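# Assemble two nebuliser sets and set them in the tray

## Task

Build two complete nebuliser sets and place both in the square tray. In each set the T-piece's middle socket goes onto the medicine cup's wide cone, the mouthpiece fits into one end socket of the T-piece, a corrugated tube goes over the T-piece's cone, and an oxygen tube goes over the cup's thin stem. Every joint must be fully seated, and the sets must remain assembled and in the tray once the robot lets go.

## Robot and tools

Robot: two six-joint arms, left_arm and right_arm, each with a two-finger gripper. Scene frame: origin at table height midway between the nominal bases, +z up, +x out over the table, left_arm on +y. Calibrated bases: left_arm at (+0.080, +0.512, 0) m, quat_wxyz (+1.000, 0, 0, -0.013); right_arm at (-0.060, -0.436, 0) m, quat_wxyz (+1.000, 0, 0, +0.002). Hand poses, velocities, targets, wrist-camera poses and offsets all use each arm's own base frame. A camera stand stands behind the arms. Loose parts may occasionally get nudged by something.

Gripper geometry: fingers point along gripper +z and open/close along its x. end_effector_position is the midpoint between the pads; fingertips extend 17.5 mm past it. A block protrudes about 10 cm toward gripper -y from the last joint axis and rotates with the hand.

Row format (used by execute_actions and move): 18 numbers, each in [-1, 1], always for both arms: left dx, dy, dz, rx, ry, rz, gripper position, force_limit, speed, then the same nine for the right. dx..rz are an offset from that arm's Hand target as it stood when the action or move began, not an absolute pose; 1.0 = 0.6 m or 180 degrees; rx, ry, rz form one rotation vector, turning about the Hand target position. Repeating an offset moves further. Translations longer than 1.0 get scaled down along their direction. Gripper position: +1 = open 50 mm, about -0.65 = pads meet, -1 = close until blocked. force_limit: -1 about 20 N, 0 about 102 N, +1 about 185 N per pad (actual up to ~15 N more). speed: -1 = 20 mm/s, 0 = 85, +1 = 150. Both start at +1. Gripper numbers are absolute commands; to leave a gripper alone resend its last three values (0 is a real command). To re-command a Hand target, send six zeros.

execute_actions(actions, cameras): actions is a list of actions; each action is up to 15 rows, one per 1/30 s step, each row counted from the action's start pose; a short action repeats its last row. Images come only for an empty list or when cameras are named (["all"], names, [] for none). An empty list also reports the scene number and task.

move(target, speed, blend, stop_force, zero, blocking, cameras): target is one 18-number row or up to 15 rows, all offsets from the same starting Hand targets. speed in m/s, 0.002 to 2, default 0.25 (turns up to twice that in rad/s), one value or one per target. blend in m rounds corners; 0 stops at each target. Paths are straight, all end together, capped at 10 s, and do not avoid obstacles or the other arm. Hands lag and may overshoot, especially fast or near full reach. Avoid paths near an arm's own base. Finger changes for later targets are applied on arrival once everything rests. stop_force (10 to 80 N, both arms) ends an arm's path when estimated push against its motion exceeds that; it is estimated from joint torques, unreliable while the hand rotates, absent near singular poses (far reach, straight wrist, wrist above the waist axis), and the arm keeps pressing afterwards. Use slow speeds and small stop_force for touches; omit stop_force when backing away from contact. zero=true (default) re-zeroes the force before the move. blocking=false returns after about 0.5 s (not allowed with stop_force). The result adds a move: line: done, off_target, moving, held, fault, and limits (paced = pose clipped, held = steps withheld).

wait(seconds 0 to 10), stop() brakes a running move, zoom_image(camera cam_left_wrist or cam_right_wrist, region [x0, y0, x1, y1] pixels, at most 504 square) on the latest image, clear_fault(arm) for torque/force faults already reported, finished_scene(scene 1 or 2) ends the scene irreversibly, only once the goal holds without the robot.

Controller: each step the command is clipped to within 70 mm and 16 degrees of the measured pose; Hand target is the last commanded pose after clipping. Hands often settle short; the next command re-requests the target, or add the missing distance. To stop pressing, command the target back beyond the gripper. Joint speed caps: waist and shoulder 2.09, elbow 3.14, wrist joints 3.93 rad/s. Joint ranges ±6.283 rad except elbow ±2.792 (0 = straight).

Results: end_effector_position (m), quat_wxyz, velocities in the base frame (may be off a few cm); Joint velocities may read "within noise"; Tool commands; object_status: 0 moving, 1 blocked while opening, 2 blocked while closing (holding), 3 reached position or pads met (usually empty). Grip with -1 and check for 2; opening ≈ (250 - position_measured) × 0.202 mm. New force_limit/speed apply only after a position change of at least 0.01. Joint torques, External joint torques and Flange force (gripper axes, includes held weight, noisy) help detect contact. Step readings list positions during actions.

Faults: contact torque over the limits (waist/shoulder 316, elbow 148, wrist joints 41.8 N m) or outside force of 144 N stops the arm until clear_fault; release a grip first if it pins the arm. Motor heat from holding, stretching or pushing can brake an arm for 30 to 60 s. The clearance check blocks arm-to-arm approaches but not fingers.

Avoid: anything leaving the table, dropping or releasing moving parts, slams, hard pushes, contact between arms, and any arm stop.

Cameras: cam_left_wrist and cam_right_wrist, 672x504, calibrations given with K, distortion and T_world_to_cam in each arm's frame.

Each tool is called after "Call:" as name(argument=value, ...), one argument or row to a line, values as JSON.

## Session

Call:
execute_actions(
  actions=[],
)

Scene clock: 0.00 s.
left_arm: end_effector_position=(+0.3663, -0.5091, +0.3408) position_measured=3 object_status=3 end_effector_quat_wxyz=(-0.050, -0.037, +0.944, +0.323) | right_arm: end_effector_position=(+0.6399, -0.6608, +0.2228) position_measured=3 object_status=3 end_effector_quat_wxyz=(-0.496, -0.084, +0.780, -0.372)
Joint positions: left_arm=[-1.085 0.422 1.418 0.192 1.939 -2.725] | right_arm=[-0.541 0.869 1.191 -1.231 1.7 -2.061]
Joint velocities: within noise
Joint torques (N m): no reading
External joint torques (N m): no reading
Flange force (N): no reading
Hand target: left_arm +0.3663, -0.5091, +0.3408; -0.050, -0.037, +0.944, +0.323 | right_arm +0.6399, -0.6608, +0.2228; -0.496, -0.084, +0.780, -0.372
Tool commands: left_gripper/position=+1.0 left_gripper/force_limit=+1.0 left_gripper/speed=+1.0 right_gripper/position=+1.0 right_gripper/force_limit=+1.0 right_gripper/speed=+1.0

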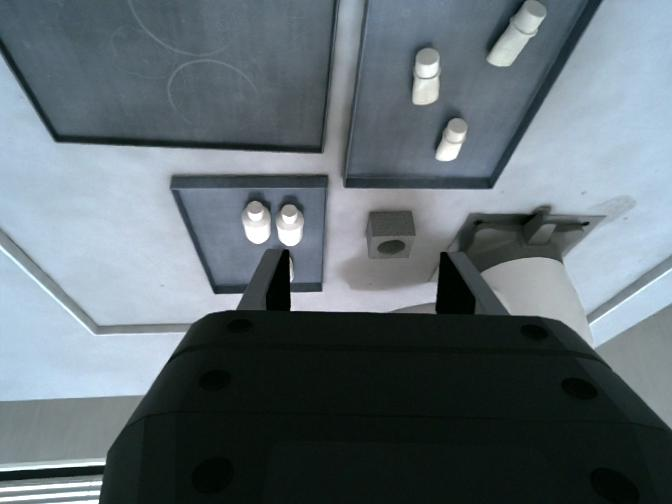

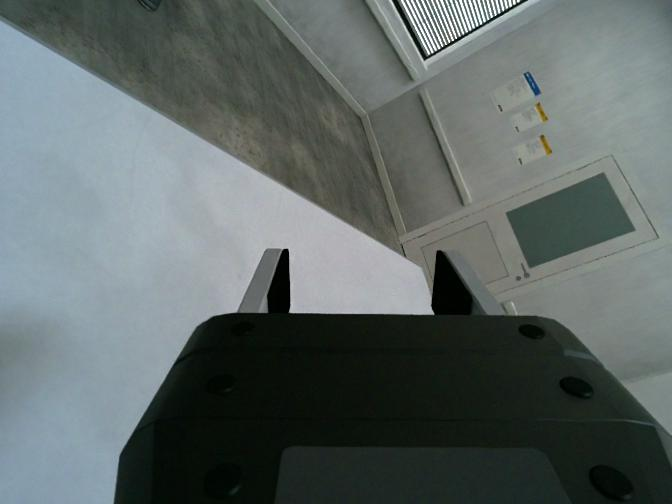

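Call:
zoom_image(
  camera="cam_left_wrist",
  region=[160, 0, 440, 210],
)

Call:
zoom_image(
  camera="cam_left_wrist",
  region=[160, 150, 440, 310],
)

Call:
zoom_image(
  camera="cam_left_wrist",
  region=[360, 0, 640, 200],
)

Scaled by 1.800 from the camera's 672x504 image, which has a finer 960x720 frame.

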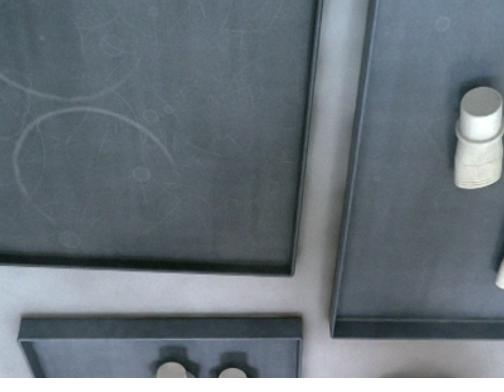

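Scaled by 1.800 from the camera's 672x504 image, which has a finer 960x720 frame.

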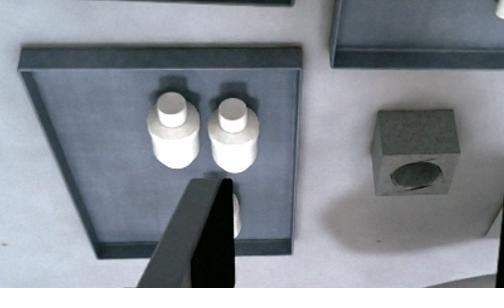

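Scaled by 1.800 from the camera's 672x504 image, which has a finer 960x720 frame.

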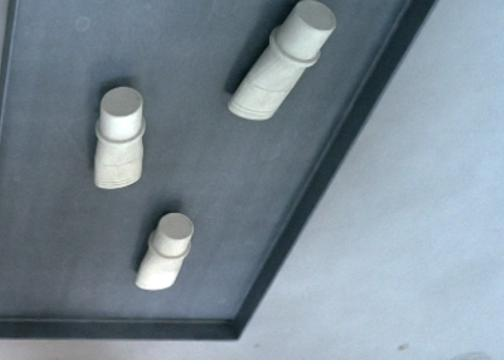

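Call:
move(
  target=[0.09, 0.248, 0.265, -0.326, 0, 0, 1, 1, 1, -0.2332, 0.851, 0.379, 0.382, -0.148, 0.439, 1, 1, 1],
  cameras=["all"],
)

Scene clock: 6.67 s.
left_arm: end_effector_position=(+0.4203, -0.3603, +0.4998) position_measured=3 object_status=3 end_effector_quat_wxyz=(-0.062, -0.008, +0.981, -0.181) | right_arm: end_effector_position=(+0.4999, -0.1502, +0.4501) position_measured=3 object_status=3 end_effector_quat_wxyz=(-0.127, +0.692, -0.699, +0.127)
Joint positions: left_arm=[-0.58 -0.062 1.637 -0.374 1.47 -2.148] | right_arm=[-0.442 -0.219 1.854 0.163 1.182 -3.611]
Joint torques (N m): left_arm=[2.01 -37.5 -46.25 2.84 0.13 -0.38] | right_arm=[3.24 -24.32 -44.36 4.46 -0.97 -0.57]
External joint torques (N m): left_arm=[-2.1 0.15 1.89 0.07 -0.46 0.39] | right_arm=[-3.16 2.25 -0.81 0.37 -0.07 0.57]
Flange force (N): left_arm=[3.6 0.0 5.2] | right_arm=[7.4 -2.2 -0.4]
Hand target: left_arm +0.4203, -0.3603, +0.4998; -0.062, -0.008, +0.981, -0.181 | right_arm +0.4999, -0.1502, +0.4502; -0.127, +0.692, -0.699, +0.127
Off the commanded pose: left_arm 0.000 m, 0 deg | right_arm 0.000 m, 0 deg.
move: done
camera_calibration:
cam_left_wrist: T_world_to_cam=[[-0.993912, -0.00270758, 0.110141, 0.373295], [-0.00258502, 0.999996, 0.00125549, 0.37647], [-0.110144, 0.000963134, -0.993915, 0.679311], [0, 0, 0, 1]] pos_world=[0.446817, -0.376112, 0.633589]
cam_right_wrist: T_world_to_cam=[[-0.000208637, -1, 0.000959569, -0.144589], [-1, 0.000209555, 0.000956244, 0.513893], [-0.000956445, -0.000959369, -0.999999, 0.581888], [0, 0, 0, 1]] pos_world=[0.514419, -0.144138, 0.581535]

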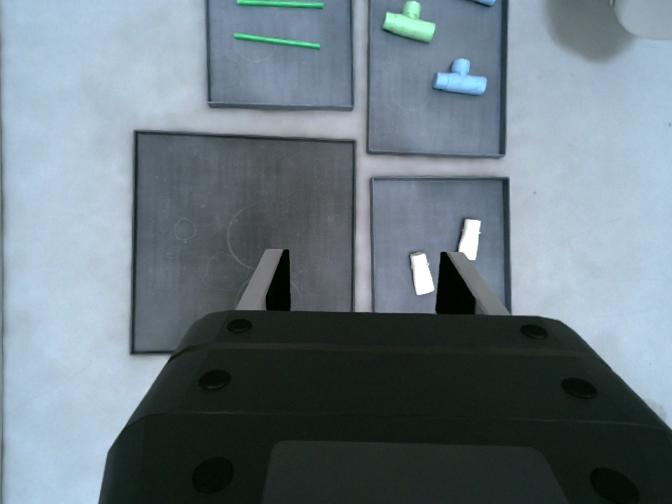

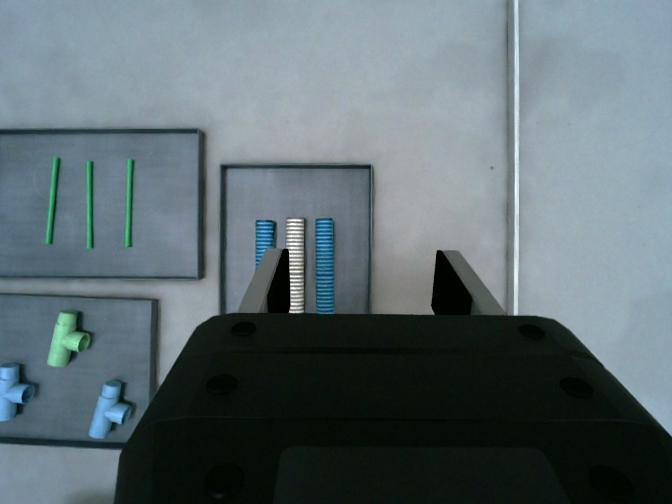

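Call:
zoom_image(
  camera="cam_right_wrist",
  region=[0, 280, 200, 450],
)

Call:
zoom_image(
  camera="cam_right_wrist",
  region=[210, 150, 390, 320],
)

Call:
zoom_image(
  camera="cam_left_wrist",
  region=[350, 170, 530, 320],
)

Call:
zoom_image(
  camera="cam_right_wrist",
  region=[0, 120, 220, 290],
)

Scaled by 2.520 from the camera's 672x504 image, which has a finer 960x720 frame.

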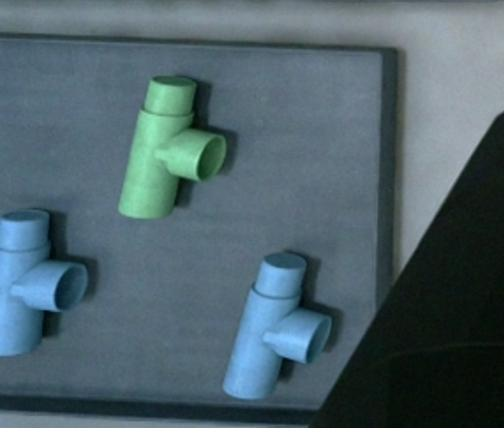

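Scaled by 2.800 from the camera's 672x504 image, which has a finer 960x720 frame.

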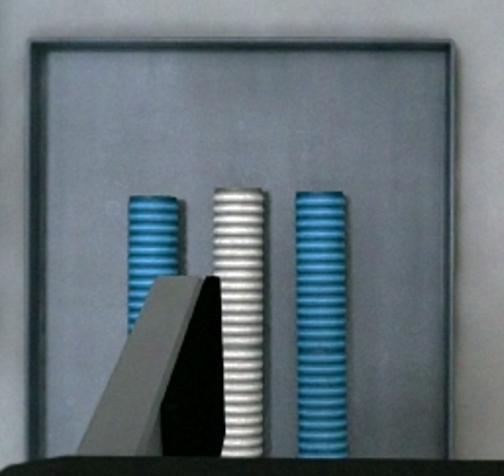

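Scaled by 2.800 from the camera's 672x504 image, which has a finer 960x720 frame.

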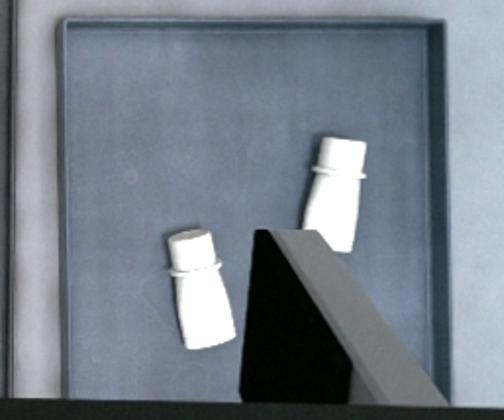

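Scaled by 2.291 from the camera's 672x504 image, which has a finer 960x720 frame.

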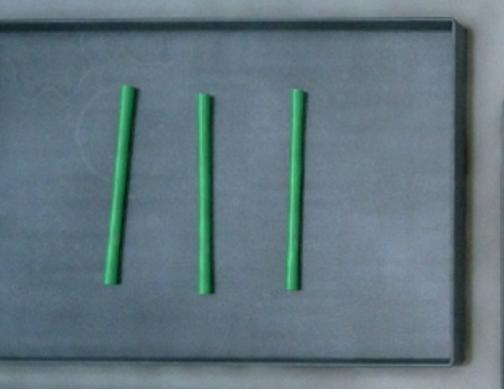

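Call:
move(
  target=[-0.15, 0.8, -0.133, 0, 0, 0, 1, 1, 1, -0.083, 0.833, -0.05, 0, 0, -0.5, 1, 1, 1],
  cameras=["all"],
)

Scene clock: 11.77 s.
left_arm: end_effector_position=(+0.3303, +0.1196, +0.4200) position_measured=3 object_status=3 end_effector_quat_wxyz=(-0.062, -0.008, +0.981, -0.181) | right_arm: end_effector_position=(+0.4501, +0.3496, +0.4202) position_measured=3 object_status=3 end_effector_quat_wxyz=(+0.000, +0.005, +0.984, -0.180)
Joint positions: left_arm=[0.469 -0.209 1.905 -0.272 1.72 -1.122] | right_arm=[0.733 0.135 1.57 -0.266 1.681 -0.824]
Joint torques (N m): left_arm=[1.34 -20.74 -44.69 3.27 1.3 -0.4] | right_arm=[2.97 -60.24 -41.95 3.12 0.69 -0.64]
External joint torques (N m): left_arm=[-1.54 0.45 1.76 0.05 -0.46 0.41] | right_arm=[-2.98 2.94 -0.97 0.24 0.08 0.64]
Flange force (N): left_arm=[-0.7 -1.7 4.9] | right_arm=[-6.9 1.6 -1.3]
Hand target: left_arm +0.3303, +0.1197, +0.4200; -0.062, -0.008, +0.981, -0.181 | right_arm +0.4501, +0.3496, +0.4202; +0.000, +0.005, +0.984, -0.180
Off the commanded pose: left_arm 0.000 m, 0 deg | right_arm 0.000 m, 0 deg.
move: done
camera_calibration:
cam_left_wrist: T_world_to_cam=[[-0.993913, -0.00260821, 0.11014, 0.293922], [-0.00248626, 0.999996, 0.00124452, -0.103689], [-0.110143, 0.000963108, -0.993915, 0.58962], [0, 0, 0, 1]] pos_world=[0.356817, 0.103888, 0.553789]
cam_right_wrist: T_world_to_cam=[[-1, 0.000208637, 0.000959569, 0.455562], [0.000209555, 1, 0.000956244, -0.335704], [-0.000959369, 0.000956445, -0.999999, 0.551651], [0, 0, 0, 1]] pos_world=[0.456162, 0.335081, 0.551535]

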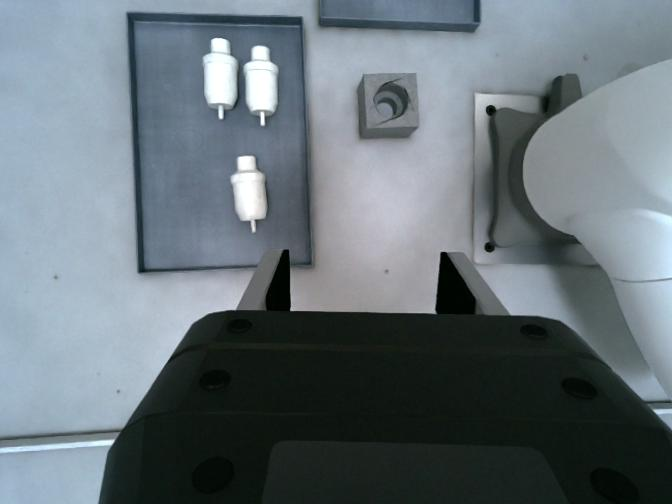

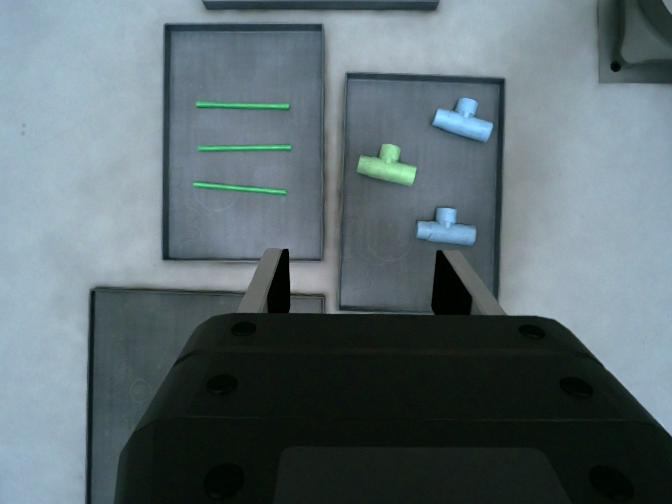

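Call:
zoom_image(
  camera="cam_left_wrist",
  region=[180, 20, 320, 250],
)

Call:
zoom_image(
  camera="cam_left_wrist",
  region=[340, 50, 440, 150],
)

Call:
zoom_image(
  camera="cam_right_wrist",
  region=[340, 80, 510, 260],
)

Call:
zoom_image(
  camera="cam_right_wrist",
  region=[180, 80, 310, 210],
)

Scaled by 2.191 from the camera's 672x504 image, which has a finer 960x720 frame.

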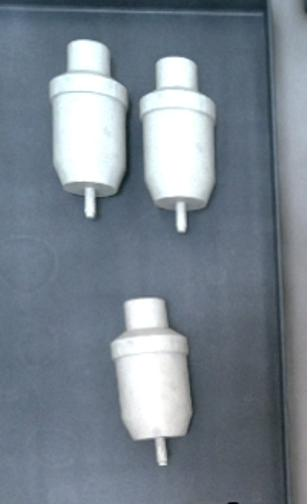

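Scaled by 5.040 from the camera's 672x504 image, which has a finer 960x720 frame.

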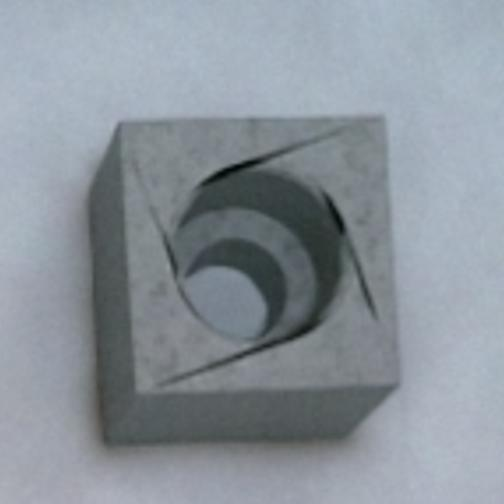

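Scaled by 2.800 from the camera's 672x504 image, which has a finer 960x720 frame.

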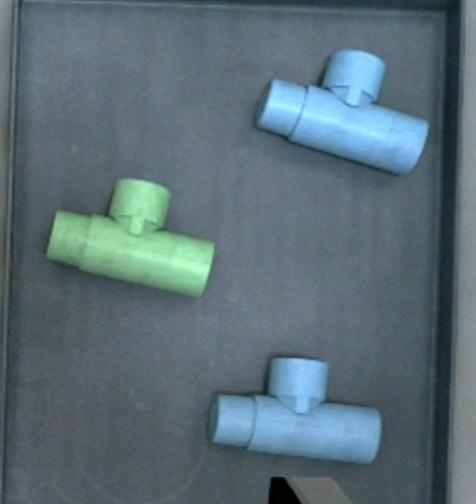

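Scaled by 3.877 from the camera's 672x504 image, which has a finer 960x720 frame.

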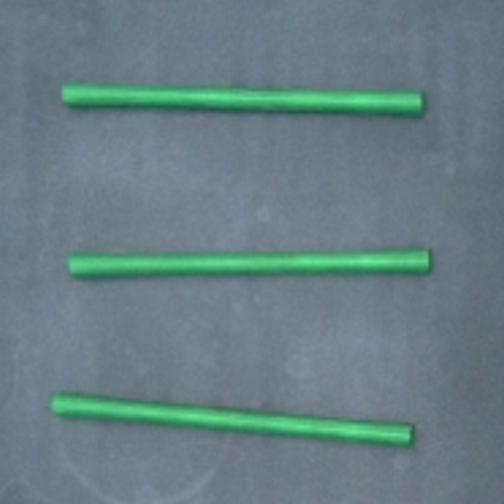

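Call:
move(
  target=[-0.134, -0.616, -0.167, 0, 0, 0, 1, 1, 1, 0.05, -0.5, -0.033, 0, 0, 0, 1, 1, 1],
  cameras=["all"],
)

Scene clock: 22.10 s.
left_arm: end_effector_position=(+0.2499, -0.2499, +0.3197) position_measured=3 object_status=3 end_effector_quat_wxyz=(-0.062, -0.008, +0.981, -0.181) | right_arm: end_effector_position=(+0.4802, +0.0496, +0.4004) position_measured=3 object_status=3 end_effector_quat_wxyz=(+0.000, +0.005, +0.984, -0.180)
Joint positions: left_arm=[-0.583 -0.368 2.196 -0.395 1.234 -2.054] | right_arm=[0.238 -0.076 1.824 -0.352 1.489 -1.277]
Joint torques (N m): left_arm=[3.05 -4.96 -44.49 2.7 0.15 -0.43] | right_arm=[2.77 -37.17 -42.14 2.73 0.28 -0.65]
External joint torques (N m): left_arm=[-3.06 0.2 1.62 0.1 -0.36 0.44] | right_arm=[-2.79 2.39 -0.84 0.23 0.04 0.66]
Flange force (N): left_arm=[5.2 -4.9 6.5] | right_arm=[-6.0 -2.4 0.6]
Hand target: left_arm +0.2499, -0.2499, +0.3198; -0.062, -0.008, +0.981, -0.181 | right_arm +0.4801, +0.0496, +0.4004; +0.000, +0.005, +0.984, -0.180
Off the commanded pose: left_arm 0.000 m, 0 deg | right_arm 0.000 m, 0 deg.
move: done
camera_calibration:
cam_left_wrist: T_world_to_cam=[[-0.993912, -0.00280694, 0.110142, 0.224041], [-0.00268378, 0.999996, 0.00126647, 0.265878], [-0.110145, 0.000963161, -0.993915, 0.481432], [0, 0, 0, 1]] pos_world=[0.276418, -0.265712, 0.453489]
cam_right_wrist: T_world_to_cam=[[-1, 0.000208733, 0.000959548, 0.485644], [0.000209554, 1, 0.000856245, -0.0356382], [-0.000959369, 0.000856446, -0.999999, 0.53217], [0, 0, 0, 1]] pos_world=[0.486162, 0.0350811, 0.531734]

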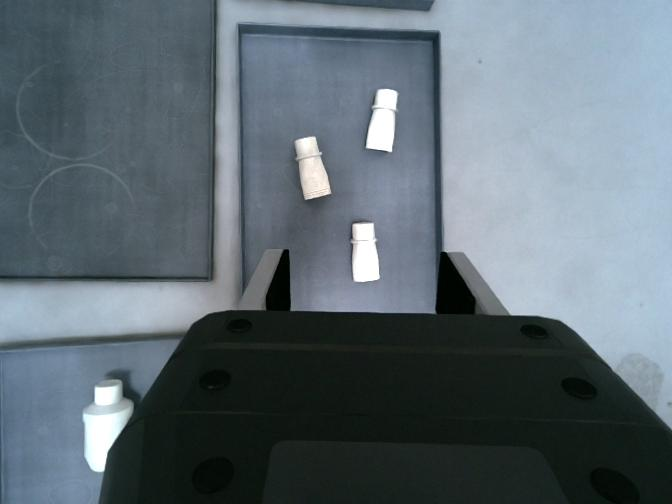

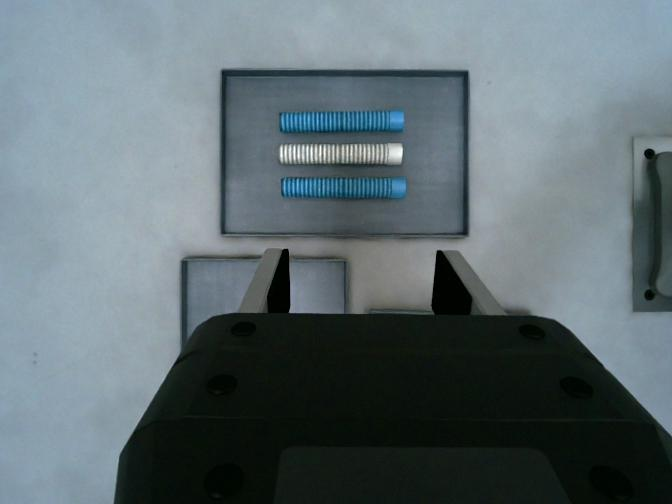

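Call:
zoom_image(
  camera="cam_left_wrist",
  region=[280, 80, 410, 290],
)

Call:
zoom_image(
  camera="cam_right_wrist",
  region=[265, 100, 425, 210],
)

Scaled by 2.400 from the camera's 672x504 image, which has a finer 960x720 frame.

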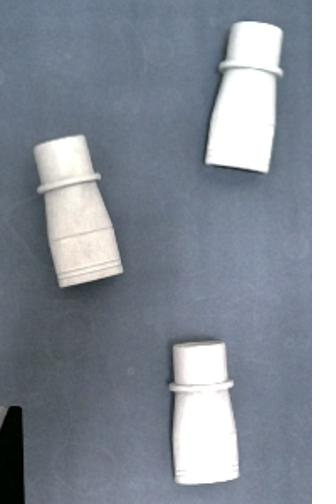

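Scaled by 3.150 from the camera's 672x504 image, which has a finer 960x720 frame.

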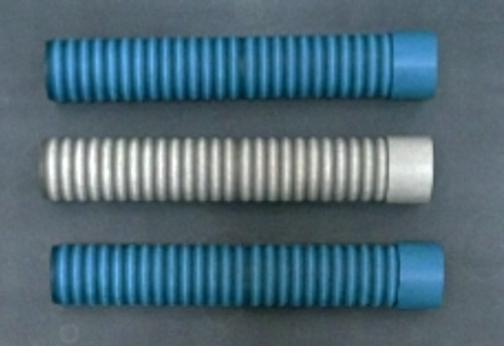

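Call:
move(
  target=[
    [0.283, 0.25, 0.05, 0.060, -0.1225, -0.498, 1, 1, 1, 0.133, 0.159, -0.25, 0.0902, -0.0902, -0.4906, 1, 1, 1],
    [0.2608, 0.2948, -0.3197, -0.0676, 0.1975, -0.936, 1, 1, 1, 0.133, 0.159, -0.25, 0.0902, -0.0902, -0.4906, 1, 1, 1],
  ],
  blend=0.02,
  cameras=["all"],
)

Scene clock: 37.73 s.
left_arm: end_effector_position=(+0.4064, -0.0730, +0.1279) position_measured=3 object_status=3 end_effector_quat_wxyz=(-0.383, +0.922, +0.046, -0.019) | right_arm: end_effector_position=(+0.5599, +0.1450, +0.2504) position_measured=3 object_status=3 end_effector_quat_wxyz=(+0.000, +0.707, +0.707, +0.000)
Joint positions: left_arm=[-0.645 0.232 2.197 0.564 1.349 0.516] | right_arm=[0.194 0.108 1.883 0 1.15 0.193]
Joint torques (N m): left_arm=[2.19 -53.29 -30.38 3.43 2.42 -0.43] | right_arm=[3.34 -54.63 -39.57 3.77 0.03 -0.62]
External joint torques (N m): left_arm=[-2.12 -0.93 1.02 0.1 -0.47 0.43] | right_arm=[-3.36 2.91 -0.77 0.27 0.02 0.62]
Flange force (N): left_arm=[-4.6 0.0 -0.6] | right_arm=[-3.2 6.6 1.1]
Hand target: left_arm +0.4064, -0.0730, +0.1279; -0.383, +0.922, +0.046, -0.019 | right_arm +0.5599, +0.1450, +0.2504; +0.000, +0.707, +0.707, +0.000
Off the commanded pose: left_arm 0.000 m, 0 deg | right_arm 0.000 m, 0 deg.
move: done
camera_calibration:
cam_left_wrist: T_world_to_cam=[[0.99358, 0.11277, -0.0090564, -0.382796], [0.0992546, -0.907313, -0.408572, -0.0386074], [-0.0542916, 0.40505, -0.912681, 0.304306], [0, 0, 0, 1]] pos_world=[0.400692, -0.11512, 0.258494]
cam_right_wrist: T_world_to_cam=[[-0.0107612, 0.999942, -0.000939063, -0.132815], [0.934903, 0.0103944, 0.354751, -0.599486], [0.35474, 0.00293961, -0.93496, 0.166395], [0, 0, 0, 1]] pos_world=[0.500005, 0.13855, 0.368116]

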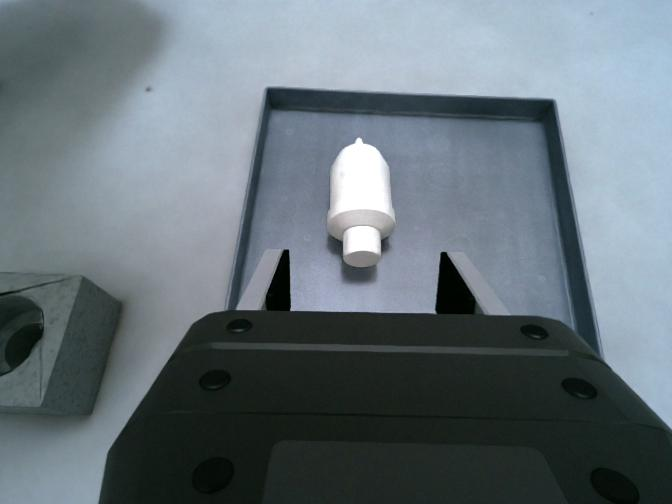

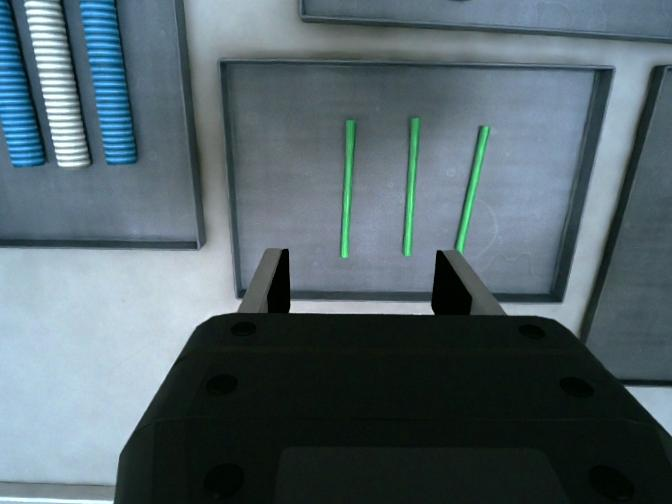

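Call:
zoom_image(
  camera="cam_left_wrist",
  region=[260, 120, 460, 320],
)

Call:
zoom_image(
  camera="cam_right_wrist",
  region=[320, 100, 520, 320],
)

Scaled by 2.520 from the camera's 672x504 image, which has a finer 960x720 frame.

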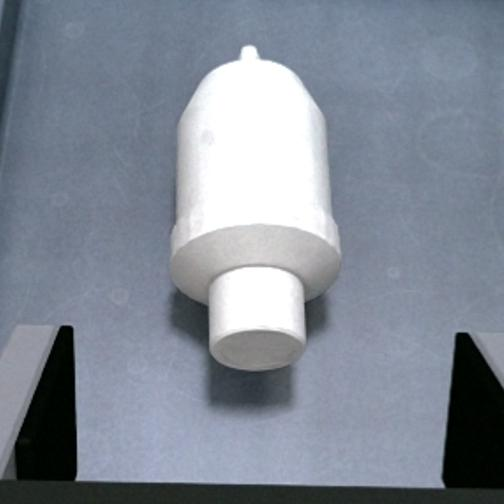

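Scaled by 2.291 from the camera's 672x504 image, which has a finer 960x720 frame.

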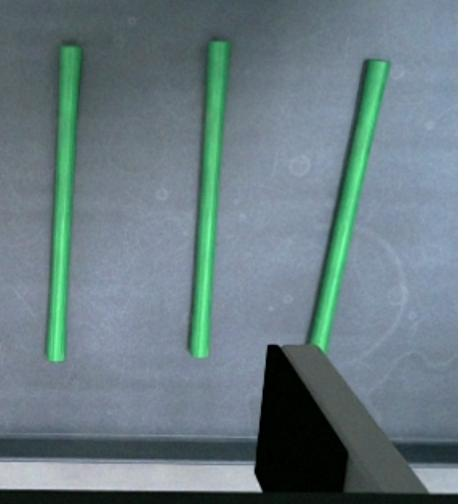

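Call:
move(
  target=[-0.003, 0.1198, -0.1297, 0, 0, 0, 1, 1, 1, 0, 0, 0, 0, 0, 0, 1, 1, 1],
  cameras=["all"],
  speed=0.1,
)

Call:
zoom_image(
  camera="cam_right_wrist",
  region=[230, 230, 490, 320],
)

Call:
zoom_image(
  camera="cam_left_wrist",
  region=[230, 110, 490, 320],
)

Scene clock: 41.97 s.
left_arm: end_effector_position=(+0.4046, -0.0012, +0.0501) position_measured=3 object_status=3 end_effector_quat_wxyz=(-0.383, +0.922, +0.046, -0.019) | right_arm: end_effector_position=(+0.5599, +0.1450, +0.2504) position_measured=3 object_status=3 end_effector_quat_wxyz=(+0.000, +0.707, +0.707, +0.000)
Joint positions: left_arm=[-0.524 0.319 2.305 0.682 1.149 0.455] | right_arm=[0.194 0.108 1.883 0 1.15 0.193]
Joint torques (N m): left_arm=[2.16 -56.1 -24.19 2.54 2.45 -0.39] | right_arm=[3.1 -54.74 -39.53 3.69 -0.03 -0.68]
External joint torques (N m): left_arm=[-2.11 -0.17 1.2 0.05 -0.45 0.39] | right_arm=[-3.12 3.07 -0.69 0.34 0.1 0.68]
Flange force (N): left_arm=[-4.3 1.5 -1.0] | right_arm=[-2.7 6.6 1.1]
Hand target: left_arm +0.4046, -0.0012, +0.0501; -0.383, +0.922, +0.046, -0.019 | right_arm +0.5599, +0.1450, +0.2504; +0.000, +0.707, +0.707, +0.000
Off the commanded pose: left_arm 0.000 m, 0 deg | right_arm 0.000 m, 0 deg.
move: done
camera_calibration:
cam_left_wrist: T_world_to_cam=[[0.993595, 0.112639, -0.00900816, -0.38983], [0.0991551, -0.907329, -0.408562, -0.005033], [-0.0541933, 0.405052, -0.912686, 0.204081], [0, 0, 0, 1]] pos_world=[0.398892, -0.0433199, 0.180694]
cam_right_wrist: T_world_to_cam=[[-0.0107612, 0.999942, -0.000939063, -0.132815], [0.934903, 0.0103944, 0.354751, -0.599486], [0.35474, 0.00293961, -0.93496, 0.166395], [0, 0, 0, 1]] pos_world=[0.500005, 0.13855, 0.368116]

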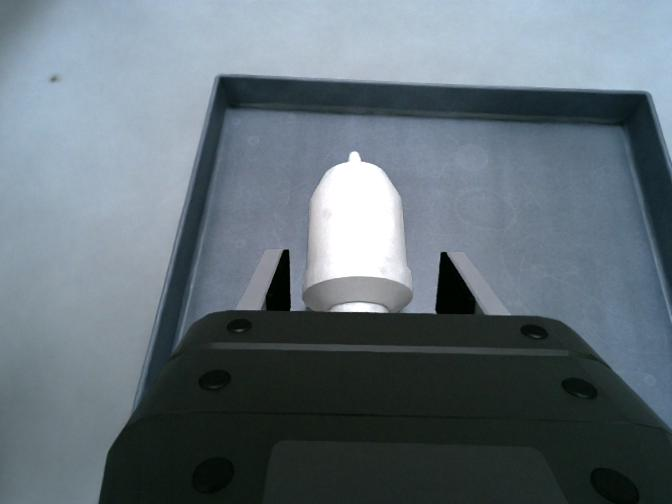

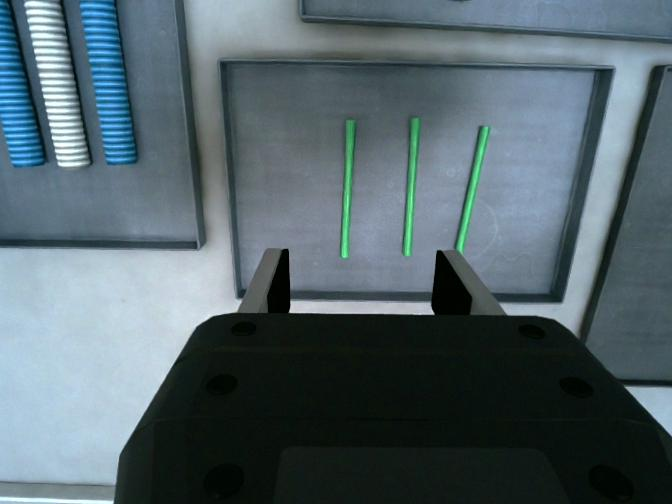

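Scaled by 1.938 from the camera's 672x504 image, which has a finer 960x720 frame.

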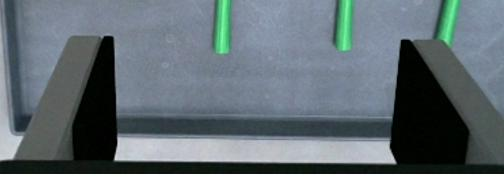

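Scaled by 1.938 from the camera's 672x504 image, which has a finer 960x720 frame.

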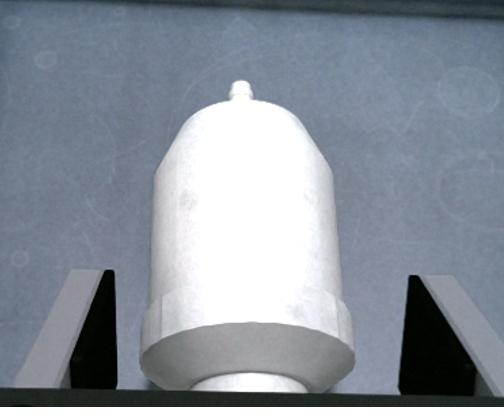

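Call:
move(
  target=[-0.0085, 0.0457, -0.0295, 0, 0, 0.0056, 1, 1, 1, 0, 0, 0, 0, 0, 0, 1, 1, 1],
  speed=0.05,
  cameras=["cam_left_wrist"],
)

Call:
move(
  target=[0, 0, -0.0333, 0, 0, 0, 1, 1, 1, 0, 0, 0, 0, 0, 0, 1, 1, 1],
  speed=0.008,
  stop_force=10,
  cameras=["cam_left_wrist"],
)

Scene clock: 44.80 s.
left_arm: end_effector_position=(+0.3995, +0.0262, +0.0324) position_measured=3 object_status=3 end_effector_quat_wxyz=(-0.383, +0.922, +0.054, -0.022) | right_arm: end_effector_position=(+0.5599, +0.1450, +0.2504) position_measured=3 object_status=3 end_effector_quat_wxyz=(+0.000, +0.707, +0.707, +0.000)
Joint positions: left_arm=[-0.473 0.34 2.335 0.721 1.1 0.432] | right_arm=[0.194 0.108 1.883 0 1.15 0.193]
Joint torques (N m): left_arm=[2.3 -56.35 -22.41 2.26 2.45 -0.44] | right_arm=[3.27 -55.05 -39.38 3.74 -0.04 -0.62]
External joint torques (N m): left_arm=[-2.02 -0.91 1.12 0.06 -0.42 0.44] | right_arm=[-3.27 3.51 -0.8 0.28 0.1 0.62]
Flange force (N): left_arm=[-4.6 0.1 -2.1] | right_arm=[-2.8 7.5 1.3]
Hand target: left_arm +0.3995, +0.0263, +0.0324; -0.383, +0.922, +0.054, -0.022 | right_arm +0.5599, +0.1450, +0.2504; +0.000, +0.707, +0.707, +0.000
Off the commanded pose: left_arm 0.000 m, 0 deg | right_arm 0.000 m, 0 deg.
move: done
camera_calibration:
cam_left_wrist: T_world_to_cam=[[0.991448, 0.130187, -0.00902255, -0.387668], [0.115172, -0.905418, -0.408599, 0.00670201], [-0.0613635, 0.404066, -0.912669, 0.179422], [0, 0, 0, 1]] pos_world=[0.394591, -0.0159609, 0.162994]
Images, in order (width x height): cam_left_wrist 672x504.

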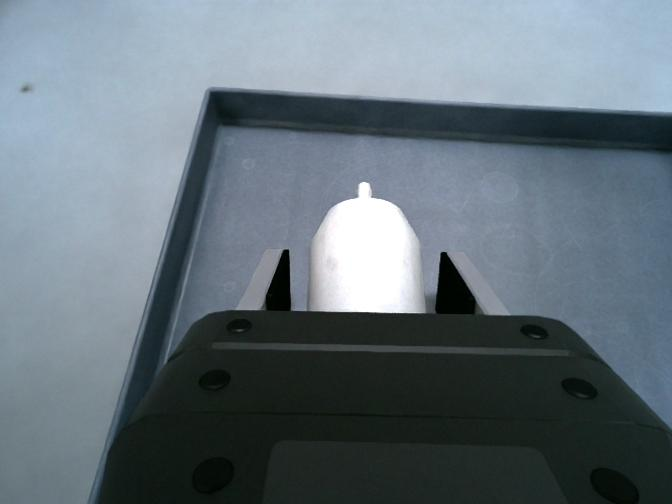

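Scene clock: 46.67 s.
left_arm: end_effector_position=(+0.3995, +0.0263, +0.0222) position_measured=3 object_status=3 end_effector_quat_wxyz=(-0.383, +0.922, +0.054, -0.022) | right_arm: end_effector_position=(+0.5599, +0.1450, +0.2504) position_measured=3 object_status=3 end_effector_quat_wxyz=(+0.000, +0.707, +0.707, +0.000)
Joint positions: left_arm=[-0.473 0.361 2.339 0.73 1.082 0.414] | right_arm=[0.194 0.108 1.883 0 1.15 0.193]
Joint torques (N m): left_arm=[3.83 -50.71 -18.27 1.51 -0.8 -0.42] | right_arm=[3.17 -54.43 -39.36 3.78 0.03 -0.62]
External joint torques (N m): left_arm=[-3.68 -7.7 -2.26 0.71 2.85 0.43] | right_arm=[-3.19 2.66 -0.97 0.25 0.03 0.62]
Flange force (N): left_arm=[-5.8 -10.7 -19.5] | right_arm=[-2.9 6.5 0.7]
Hand target: left_arm +0.3995, +0.0263, +0.0222; -0.383, +0.922, +0.054, -0.022 (not the last commanded pose) | right_arm +0.5599, +0.1450, +0.2504; +0.000, +0.707, +0.707, +0.000
Off the commanded pose: left_arm 0.010 m, 0 deg | right_arm 0.000 m, 0 deg.
move: contact (left_arm)
camera_calibration:
cam_left_wrist: T_world_to_cam=[[0.991447, 0.130195, -0.0090053, -0.387763], [0.115178, -0.905363, -0.40872, 0.0025097], [-0.0613665, 0.404187, -0.912615, 0.170017], [0, 0, 0, 1]] pos_world=[0.394591, -0.0159614, 0.152694]
Images, in order (width x height): cam_left_wrist 672x504.

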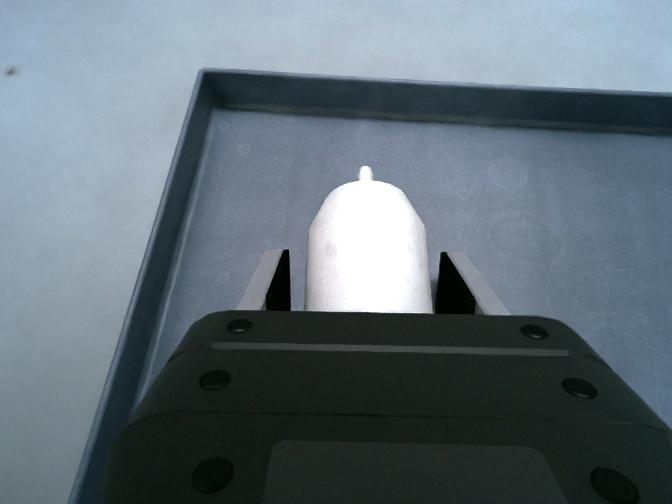

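Call:
move(
  target=[0, 0, 0.0033, 0, 0, 0, 1, 1, 1, 0, 0, 0, 0, 0, 0, 1, 1, 1],
  speed=0.02,
)

Call:
move(
  target=[0, 0, 0, 0, 0, 0, -1, -0.5, -0.7, 0, 0, 0, 0, 0, 0, 1, 1, 1],
  cameras=["cam_left_wrist"],
)

Scene clock: 47.63 s.
left_arm: end_effector_position=(+0.3995, +0.0263, +0.0242) position_measured=3 object_status=3 end_effector_quat_wxyz=(-0.383, +0.922, +0.054, -0.022) | right_arm: end_effector_position=(+0.5599, +0.1450, +0.2504) position_measured=3 object_status=3 end_effector_quat_wxyz=(+0.000, +0.707, +0.707, +0.000)
Joint positions: left_arm=[-0.473 0.357 2.338 0.728 1.086 0.417] | right_arm=[0.194 0.108 1.883 0 1.15 0.193]
Joint torques (N m): left_arm=[2.15 -57 -21.57 2.18 2.53 -0.41] | right_arm=[3.21 -54.68 -39.57 3.76 0.08 -0.64]
External joint torques (N m): left_arm=[-1.92 -1.01 1.25 0.02 -0.47 0.41] | right_arm=[-3.22 2.89 -0.67 0.27 -0.01 0.64]
Flange force (N): left_arm=[-4.9 -0.2 -2.0] | right_arm=[-3.0 6.3 1.2]
Hand target: left_arm +0.3995, +0.0263, +0.0242; -0.383, +0.922, +0.054, -0.022 | right_arm +0.5599, +0.1450, +0.2504; +0.000, +0.707, +0.707, +0.000
Off the commanded pose: left_arm 0.000 m, 0 deg | right_arm 0.000 m, 0 deg.
move: done

Scene clock: 48.13 s.
left_arm: end_effector_position=(+0.3995, +0.0263, +0.0242) position_measured=55 object_status=2 end_effector_quat_wxyz=(-0.383, +0.922, +0.054, -0.022) | right_arm: end_effector_position=(+0.5599, +0.1450, +0.2504) position_measured=3 object_status=3 end_effector_quat_wxyz=(+0.000, +0.707, +0.707, +0.000)
Joint positions: left_arm=[-0.473 0.357 2.338 0.728 1.086 0.417] | right_arm=[0.194 0.108 1.883 0 1.15 0.193]
Joint torques (N m): left_arm=[2.19 -57.05 -21.66 2.17 2.52 -0.41] | right_arm=[3.6 -54.58 -39.34 3.7 0.01 -0.58]
External joint torques (N m): left_arm=[-1.95 -1.06 1.2 0.04 -0.47 0.41] | right_arm=[-3.6 3 -0.91 0.33 0.05 0.58]
Flange force (N): left_arm=[-4.9 -0.2 -2.1] | right_arm=[-3.6 7.1 0.9]
Hand target: left_arm +0.3995, +0.0263, +0.0242; -0.383, +0.922, +0.054, -0.022 | right_arm +0.5599, +0.1450, +0.2504; +0.000, +0.707, +0.707, +0.000
Off the commanded pose: left_arm 0.000 m, 0 deg | right_arm 0.000 m, 0 deg.
move: done
camera_calibration:
cam_left_wrist: T_world_to_cam=[[0.991447, 0.130195, -0.0090053, -0.387745], [0.115178, -0.905363, -0.40872, 0.00332713], [-0.0613665, 0.404187, -0.912615, 0.171842], [0, 0, 0, 1]] pos_world=[0.394591, -0.0159614, 0.154694]
Images, in order (width x height): cam_left_wrist 672x504.

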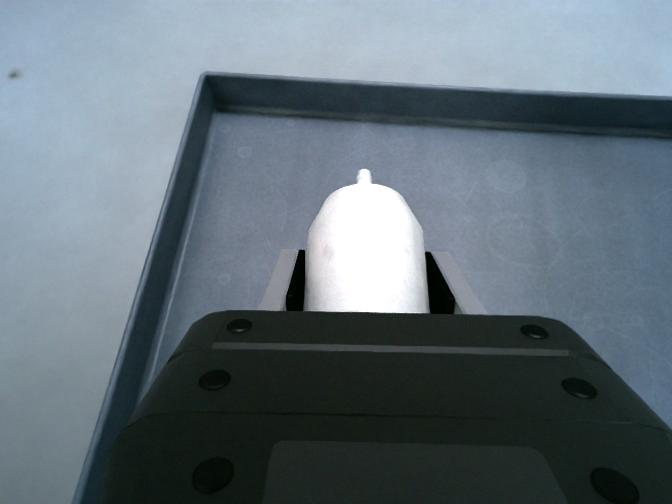

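Call:
move(
  target=[
    [0, 0, 0.2, 0, 0, 0, -1, -0.5, -0.7, 0.0118, 0, -0.3423, 0, 0, 0, 0.3, 1, 0],
    [0.0508, -0.6788, 0.293, 0, 0, 0.4722, -1, -0.5, -0.7, 0.0118, 0, -0.3423, 0, 0, 0, 0.3, 1, 0],
  ],
  blend=0.03,
  speed=0.2,
  cameras=["all"],
)

Scene clock: 54.53 s.
left_arm: end_effector_position=(+0.4300, -0.3810, +0.2000) position_measured=55 object_status=2 end_effector_quat_wxyz=(-0.267, +0.643, +0.663, -0.275) | right_arm: end_effector_position=(+0.5670, +0.1450, +0.0450) position_measured=107 object_status=3 end_effector_quat_wxyz=(+0.000, +0.707, +0.707, +0.000)
Joint positions: left_arm=[-0.58 0.449 1.7 -0.419 1.671 -0.502] | right_arm=[0.192 0.326 2.054 -0.001 0.762 0.191]
Joint torques (N m): left_arm=[2.2 -79.21 -35.76 2.22 2.48 -0.43] | right_arm=[3.37 -68.12 -29.73 2.82 0.01 -0.66]
External joint torques (N m): left_arm=[-2.04 -2.13 1.43 0.09 -0.51 0.44] | right_arm=[-3.28 3.78 -0.65 0.23 0.05 0.66]
Flange force (N): left_arm=[1.4 -4.7 5.0] | right_arm=[-2.9 6.7 4.5]
Hand target: left_arm +0.4300, -0.3810, +0.2000; -0.267, +0.643, +0.663, -0.275 | right_arm +0.5670, +0.1450, +0.0450; +0.000, +0.707, +0.707, +0.000
Off the commanded pose: left_arm 0.000 m, 0 deg | right_arm 0.000 m, 0 deg.
move: done
camera_calibration:
cam_left_wrist: T_world_to_cam=[[-0.0432513, 0.999024, -0.00901237, 0.412595], [0.91195, 0.0357943, -0.408738, -0.2811], [-0.408016, -0.0258973, -0.912607, 0.483967], [0, 0, 0, 1]] pos_world=[0.47166, -0.389597, 0.330494]
cam_right_wrist: T_world_to_cam=[[-0.0107612, 0.999942, -0.000939063, -0.132933], [0.934903, 0.0103944, 0.354751, -0.533164], [0.35474, 0.00293961, -0.93496, -0.028129], [0, 0, 0, 1]] pos_world=[0.507005, 0.13855, 0.162716]

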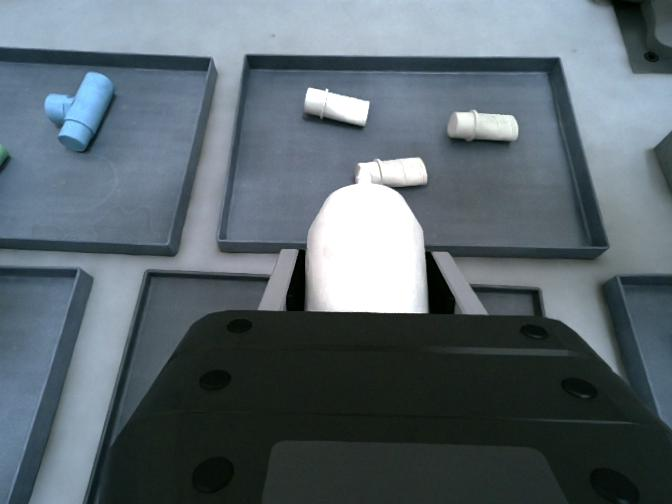

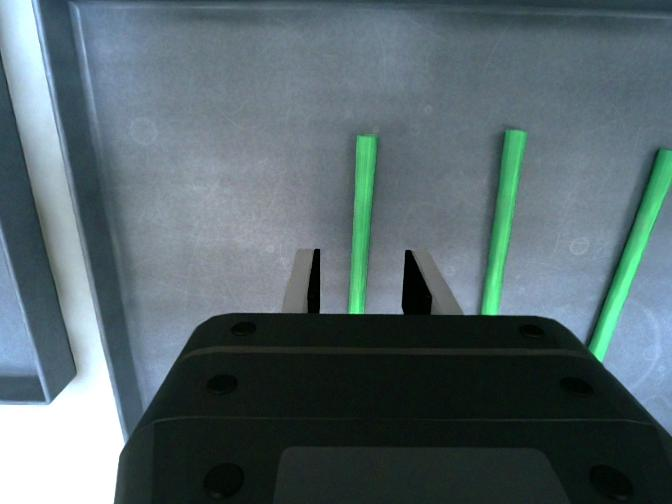

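Call:
move(
  target=[0, 0, 0, 0, 0, 0, -1, -0.5, -0.7, 0, 0, -0.07, 0, 0, 0, 0.3, 1, 0],
  stop_force=10,
  speed=0.01,
)

Scene clock: 57.77 s.
left_arm: end_effector_position=(+0.4300, -0.3810, +0.2000) position_measured=55 object_status=2 end_effector_quat_wxyz=(-0.267, +0.643, +0.663, -0.275) | right_arm: end_effector_position=(+0.5671, +0.1450, +0.0199) position_measured=107 object_status=3 end_effector_quat_wxyz=(+0.000, +0.707, +0.707, +0.000)
Joint positions: left_arm=[-0.58 0.449 1.7 -0.42 1.671 -0.502] | right_arm=[0.192 0.36 2.068 -0.001 0.714 0.191]
Joint torques (N m): left_arm=[2.32 -79.37 -35.7 2.19 2.46 -0.36] | right_arm=[2.31 -44.8 -19.38 2.58 -3.14 -0.6]
External joint torques (N m): left_arm=[-2.11 -1.38 1.51 0.12 -0.51 0.36] | right_arm=[-2.39 -21.59 -9.6 0.33 3.2 0.6]
Flange force (N): left_arm=[0.8 -3.8 5.1] | right_arm=[-4.3 -4.5 -41.0]
Hand target: left_arm +0.4300, -0.3810, +0.2000; -0.267, +0.643, +0.663, -0.275 | right_arm +0.5671, +0.1450, +0.0199; +0.000, +0.707, +0.707, +0.000 (not the last commanded pose)
Off the commanded pose: left_arm 0.000 m, 0 deg | right_arm 0.017 m, 0 deg.
move: contact (right_arm)

Call:
move(
  target=[0, 0, 0, 0, 0, 0, -1, -0.5, -0.7, 0, 0, 0.0017, 0, 0, 0, 0.3, 1, 0],
  speed=0.02,
)

Call:
move(
  target=[0, 0, 0, 0, 0, 0, -1, -0.5, -0.7, 0, 0, 0, 0, 0, 0, -1, -0.5, -0.7],
)

Scene clock: 58.70 s.
left_arm: end_effector_position=(+0.4300, -0.3810, +0.2000) position_measured=55 object_status=2 end_effector_quat_wxyz=(-0.267, +0.643, +0.663, -0.275) | right_arm: end_effector_position=(+0.5670, +0.1450, +0.0209) position_measured=107 object_status=3 end_effector_quat_wxyz=(+0.000, +0.707, +0.707, +0.000)
Joint positions: left_arm=[-0.58 0.449 1.7 -0.42 1.671 -0.502] | right_arm=[0.192 0.358 2.068 -0.001 0.716 0.191]
Joint torques (N m): left_arm=[2.15 -79.37 -35.73 2.22 2.43 -0.45] | right_arm=[3.01 -69.67 -28.08 2.61 0.03 -0.63]
External joint torques (N m): left_arm=[-2.23 -1.25 1.62 0.07 -0.47 0.45] | right_arm=[-2.94 3.16 -0.85 0.28 0.03 0.63]
Flange force (N): left_arm=[0.8 -3.7 5.3] | right_arm=[-2.5 6.1 3.9]
Hand target: left_arm +0.4300, -0.3810, +0.2000; -0.267, +0.643, +0.663, -0.275 | right_arm +0.5671, +0.1450, +0.0209; +0.000, +0.707, +0.707, +0.000
Off the commanded pose: left_arm 0.000 m, 0 deg | right_arm 0.000 m, 0 deg.
move: done

Scene clock: 59.53 s.
left_arm: end_effector_position=(+0.4300, -0.3810, +0.2000) position_measured=55 object_status=2 end_effector_quat_wxyz=(-0.267, +0.643, +0.663, -0.275) | right_arm: end_effector_position=(+0.5671, +0.1450, +0.0209) position_measured=225 object_status=2 end_effector_quat_wxyz=(+0.000, +0.707, +0.707, +0.000)
Joint positions: left_arm=[-0.58 0.449 1.7 -0.42 1.671 -0.502] | right_arm=[0.192 0.358 2.068 -0.001 0.716 0.191]
Joint torques (N m): left_arm=[2.17 -79.41 -35.64 2.2 2.46 -0.39] | right_arm=[3.02 -69.55 -27.88 2.65 0 -0.63]
External joint torques (N m): left_arm=[-1.73 -1.3 1.49 0.11 -0.5 0.39] | right_arm=[-3.01 3.2 -1.05 0.24 0.07 0.63]
Flange force (N): left_arm=[1.2 -3.4 4.8] | right_arm=[-2.5 6.5 3.8]
Hand target: left_arm +0.4300, -0.3810, +0.2000; -0.267, +0.643, +0.663, -0.275 | right_arm +0.5671, +0.1450, +0.0209; +0.000, +0.707, +0.707, +0.000
Off the commanded pose: left_arm 0.000 m, 0 deg | right_arm 0.000 m, 0 deg.
move: done

Call:
move(
  target=[
    [0, 0, 0, -0.00033, 0.01278, 0, -1, -0.5, -0.7, 0, 0, 0.2, 0, 0, 0, -1, -0.5, -0.7],
    [0, 0, 0, -0.00033, 0.01278, 0, -1, -0.5, -0.7, -0.285, 0.5083, 0.3205, 0, 0, -0.0013, -1, -0.5, -0.7],
    [0, 0, 0, -0.00033, 0.01278, 0, -1, -0.5, -0.7, -0.2265, 0.6822, 0.3205, 0, 0, -0.0013, -1, -0.5, -0.7],
  ],
  blend=0.03,
  speed=0.2,
  cameras=["all"],
)

Scene clock: 64.30 s.
left_arm: end_effector_position=(+0.4300, -0.3810, +0.2000) position_measured=55 object_status=2 end_effector_quat_wxyz=(-0.280, +0.638, +0.657, -0.288) | right_arm: end_effector_position=(+0.4311, +0.5543, +0.2132) position_measured=225 object_status=2 end_effector_quat_wxyz=(+0.000, +0.708, +0.706, +0.000)
Joint positions: left_arm=[-0.574 0.466 1.692 -0.434 1.701 -0.496] | right_arm=[0.861 0.32 1.689 -0.001 1.133 0.864]
Joint torques (N m): left_arm=[2.21 -80.48 -35.42 2.14 2.51 -0.39] | right_arm=[2.9 -77.16 -39.01 3.73 0.01 -0.56]
External joint torques (N m): left_arm=[-2.1 -1.49 1.52 0.1 -0.47 0.4] | right_arm=[-3.01 3.73 -0.91 0.3 0.03 0.56]
Flange force (N): left_arm=[1.0 -3.8 5.2] | right_arm=[3.6 7.2 1.6]
Hand target: left_arm +0.4300, -0.3810, +0.2000; -0.280, +0.638, +0.657, -0.288 | right_arm +0.4312, +0.5543, +0.2132; +0.000, +0.708, +0.706, +0.000
Off the commanded pose: left_arm 0.000 m, 0 deg | right_arm 0.000 m, 0 deg.
move: done
camera_calibration:
cam_left_wrist: T_world_to_cam=[[-0.0435486, 0.999017, -0.00829869, 0.412603], [0.894823, 0.0353099, -0.445023, -0.266644], [-0.444293, -0.026806, -0.895481, 0.495757], [0, 0, 0, 1]] pos_world=[0.476829, -0.389493, 0.328702]
cam_right_wrist: T_world_to_cam=[[-0.00680471, 0.999976, -0.000927812, -0.545301], [0.934935, 0.00669127, 0.354755, -0.468066], [0.354753, 0.00154656, -0.934959, 0.176985], [0, 0, 0, 1]] pos_world=[0.371115, 0.548146, 0.331016]

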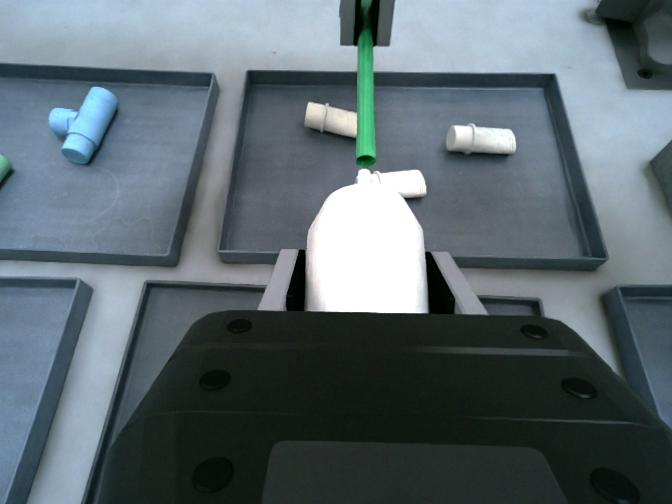

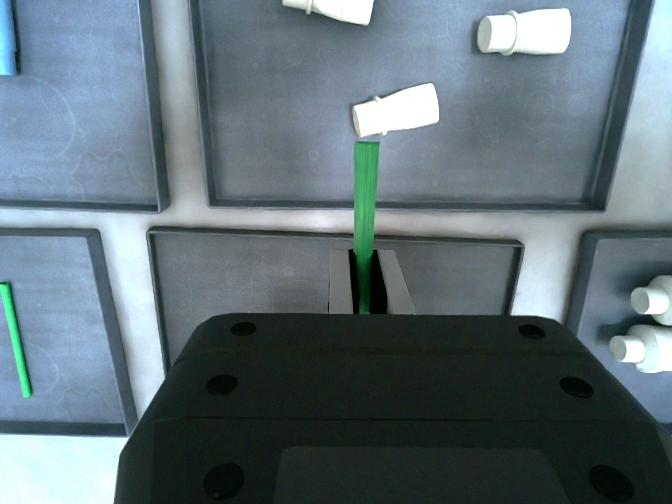

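Call:
zoom_image(
  camera="cam_left_wrist",
  region=[310, 0, 420, 220],
)

Call:
zoom_image(
  camera="cam_left_wrist",
  region=[340, 130, 400, 210],
)

Scaled by 2.291 from the camera's 672x504 image, which has a finer 960x720 frame.

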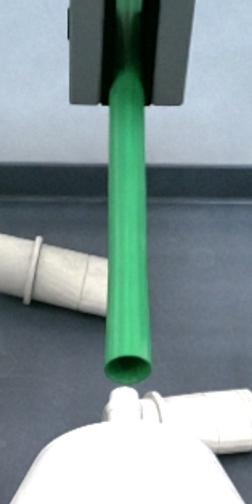

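Scaled by 6.300 from the camera's 672x504 image, which has a finer 960x720 frame.

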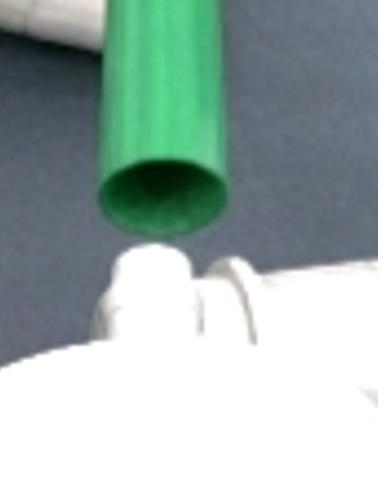

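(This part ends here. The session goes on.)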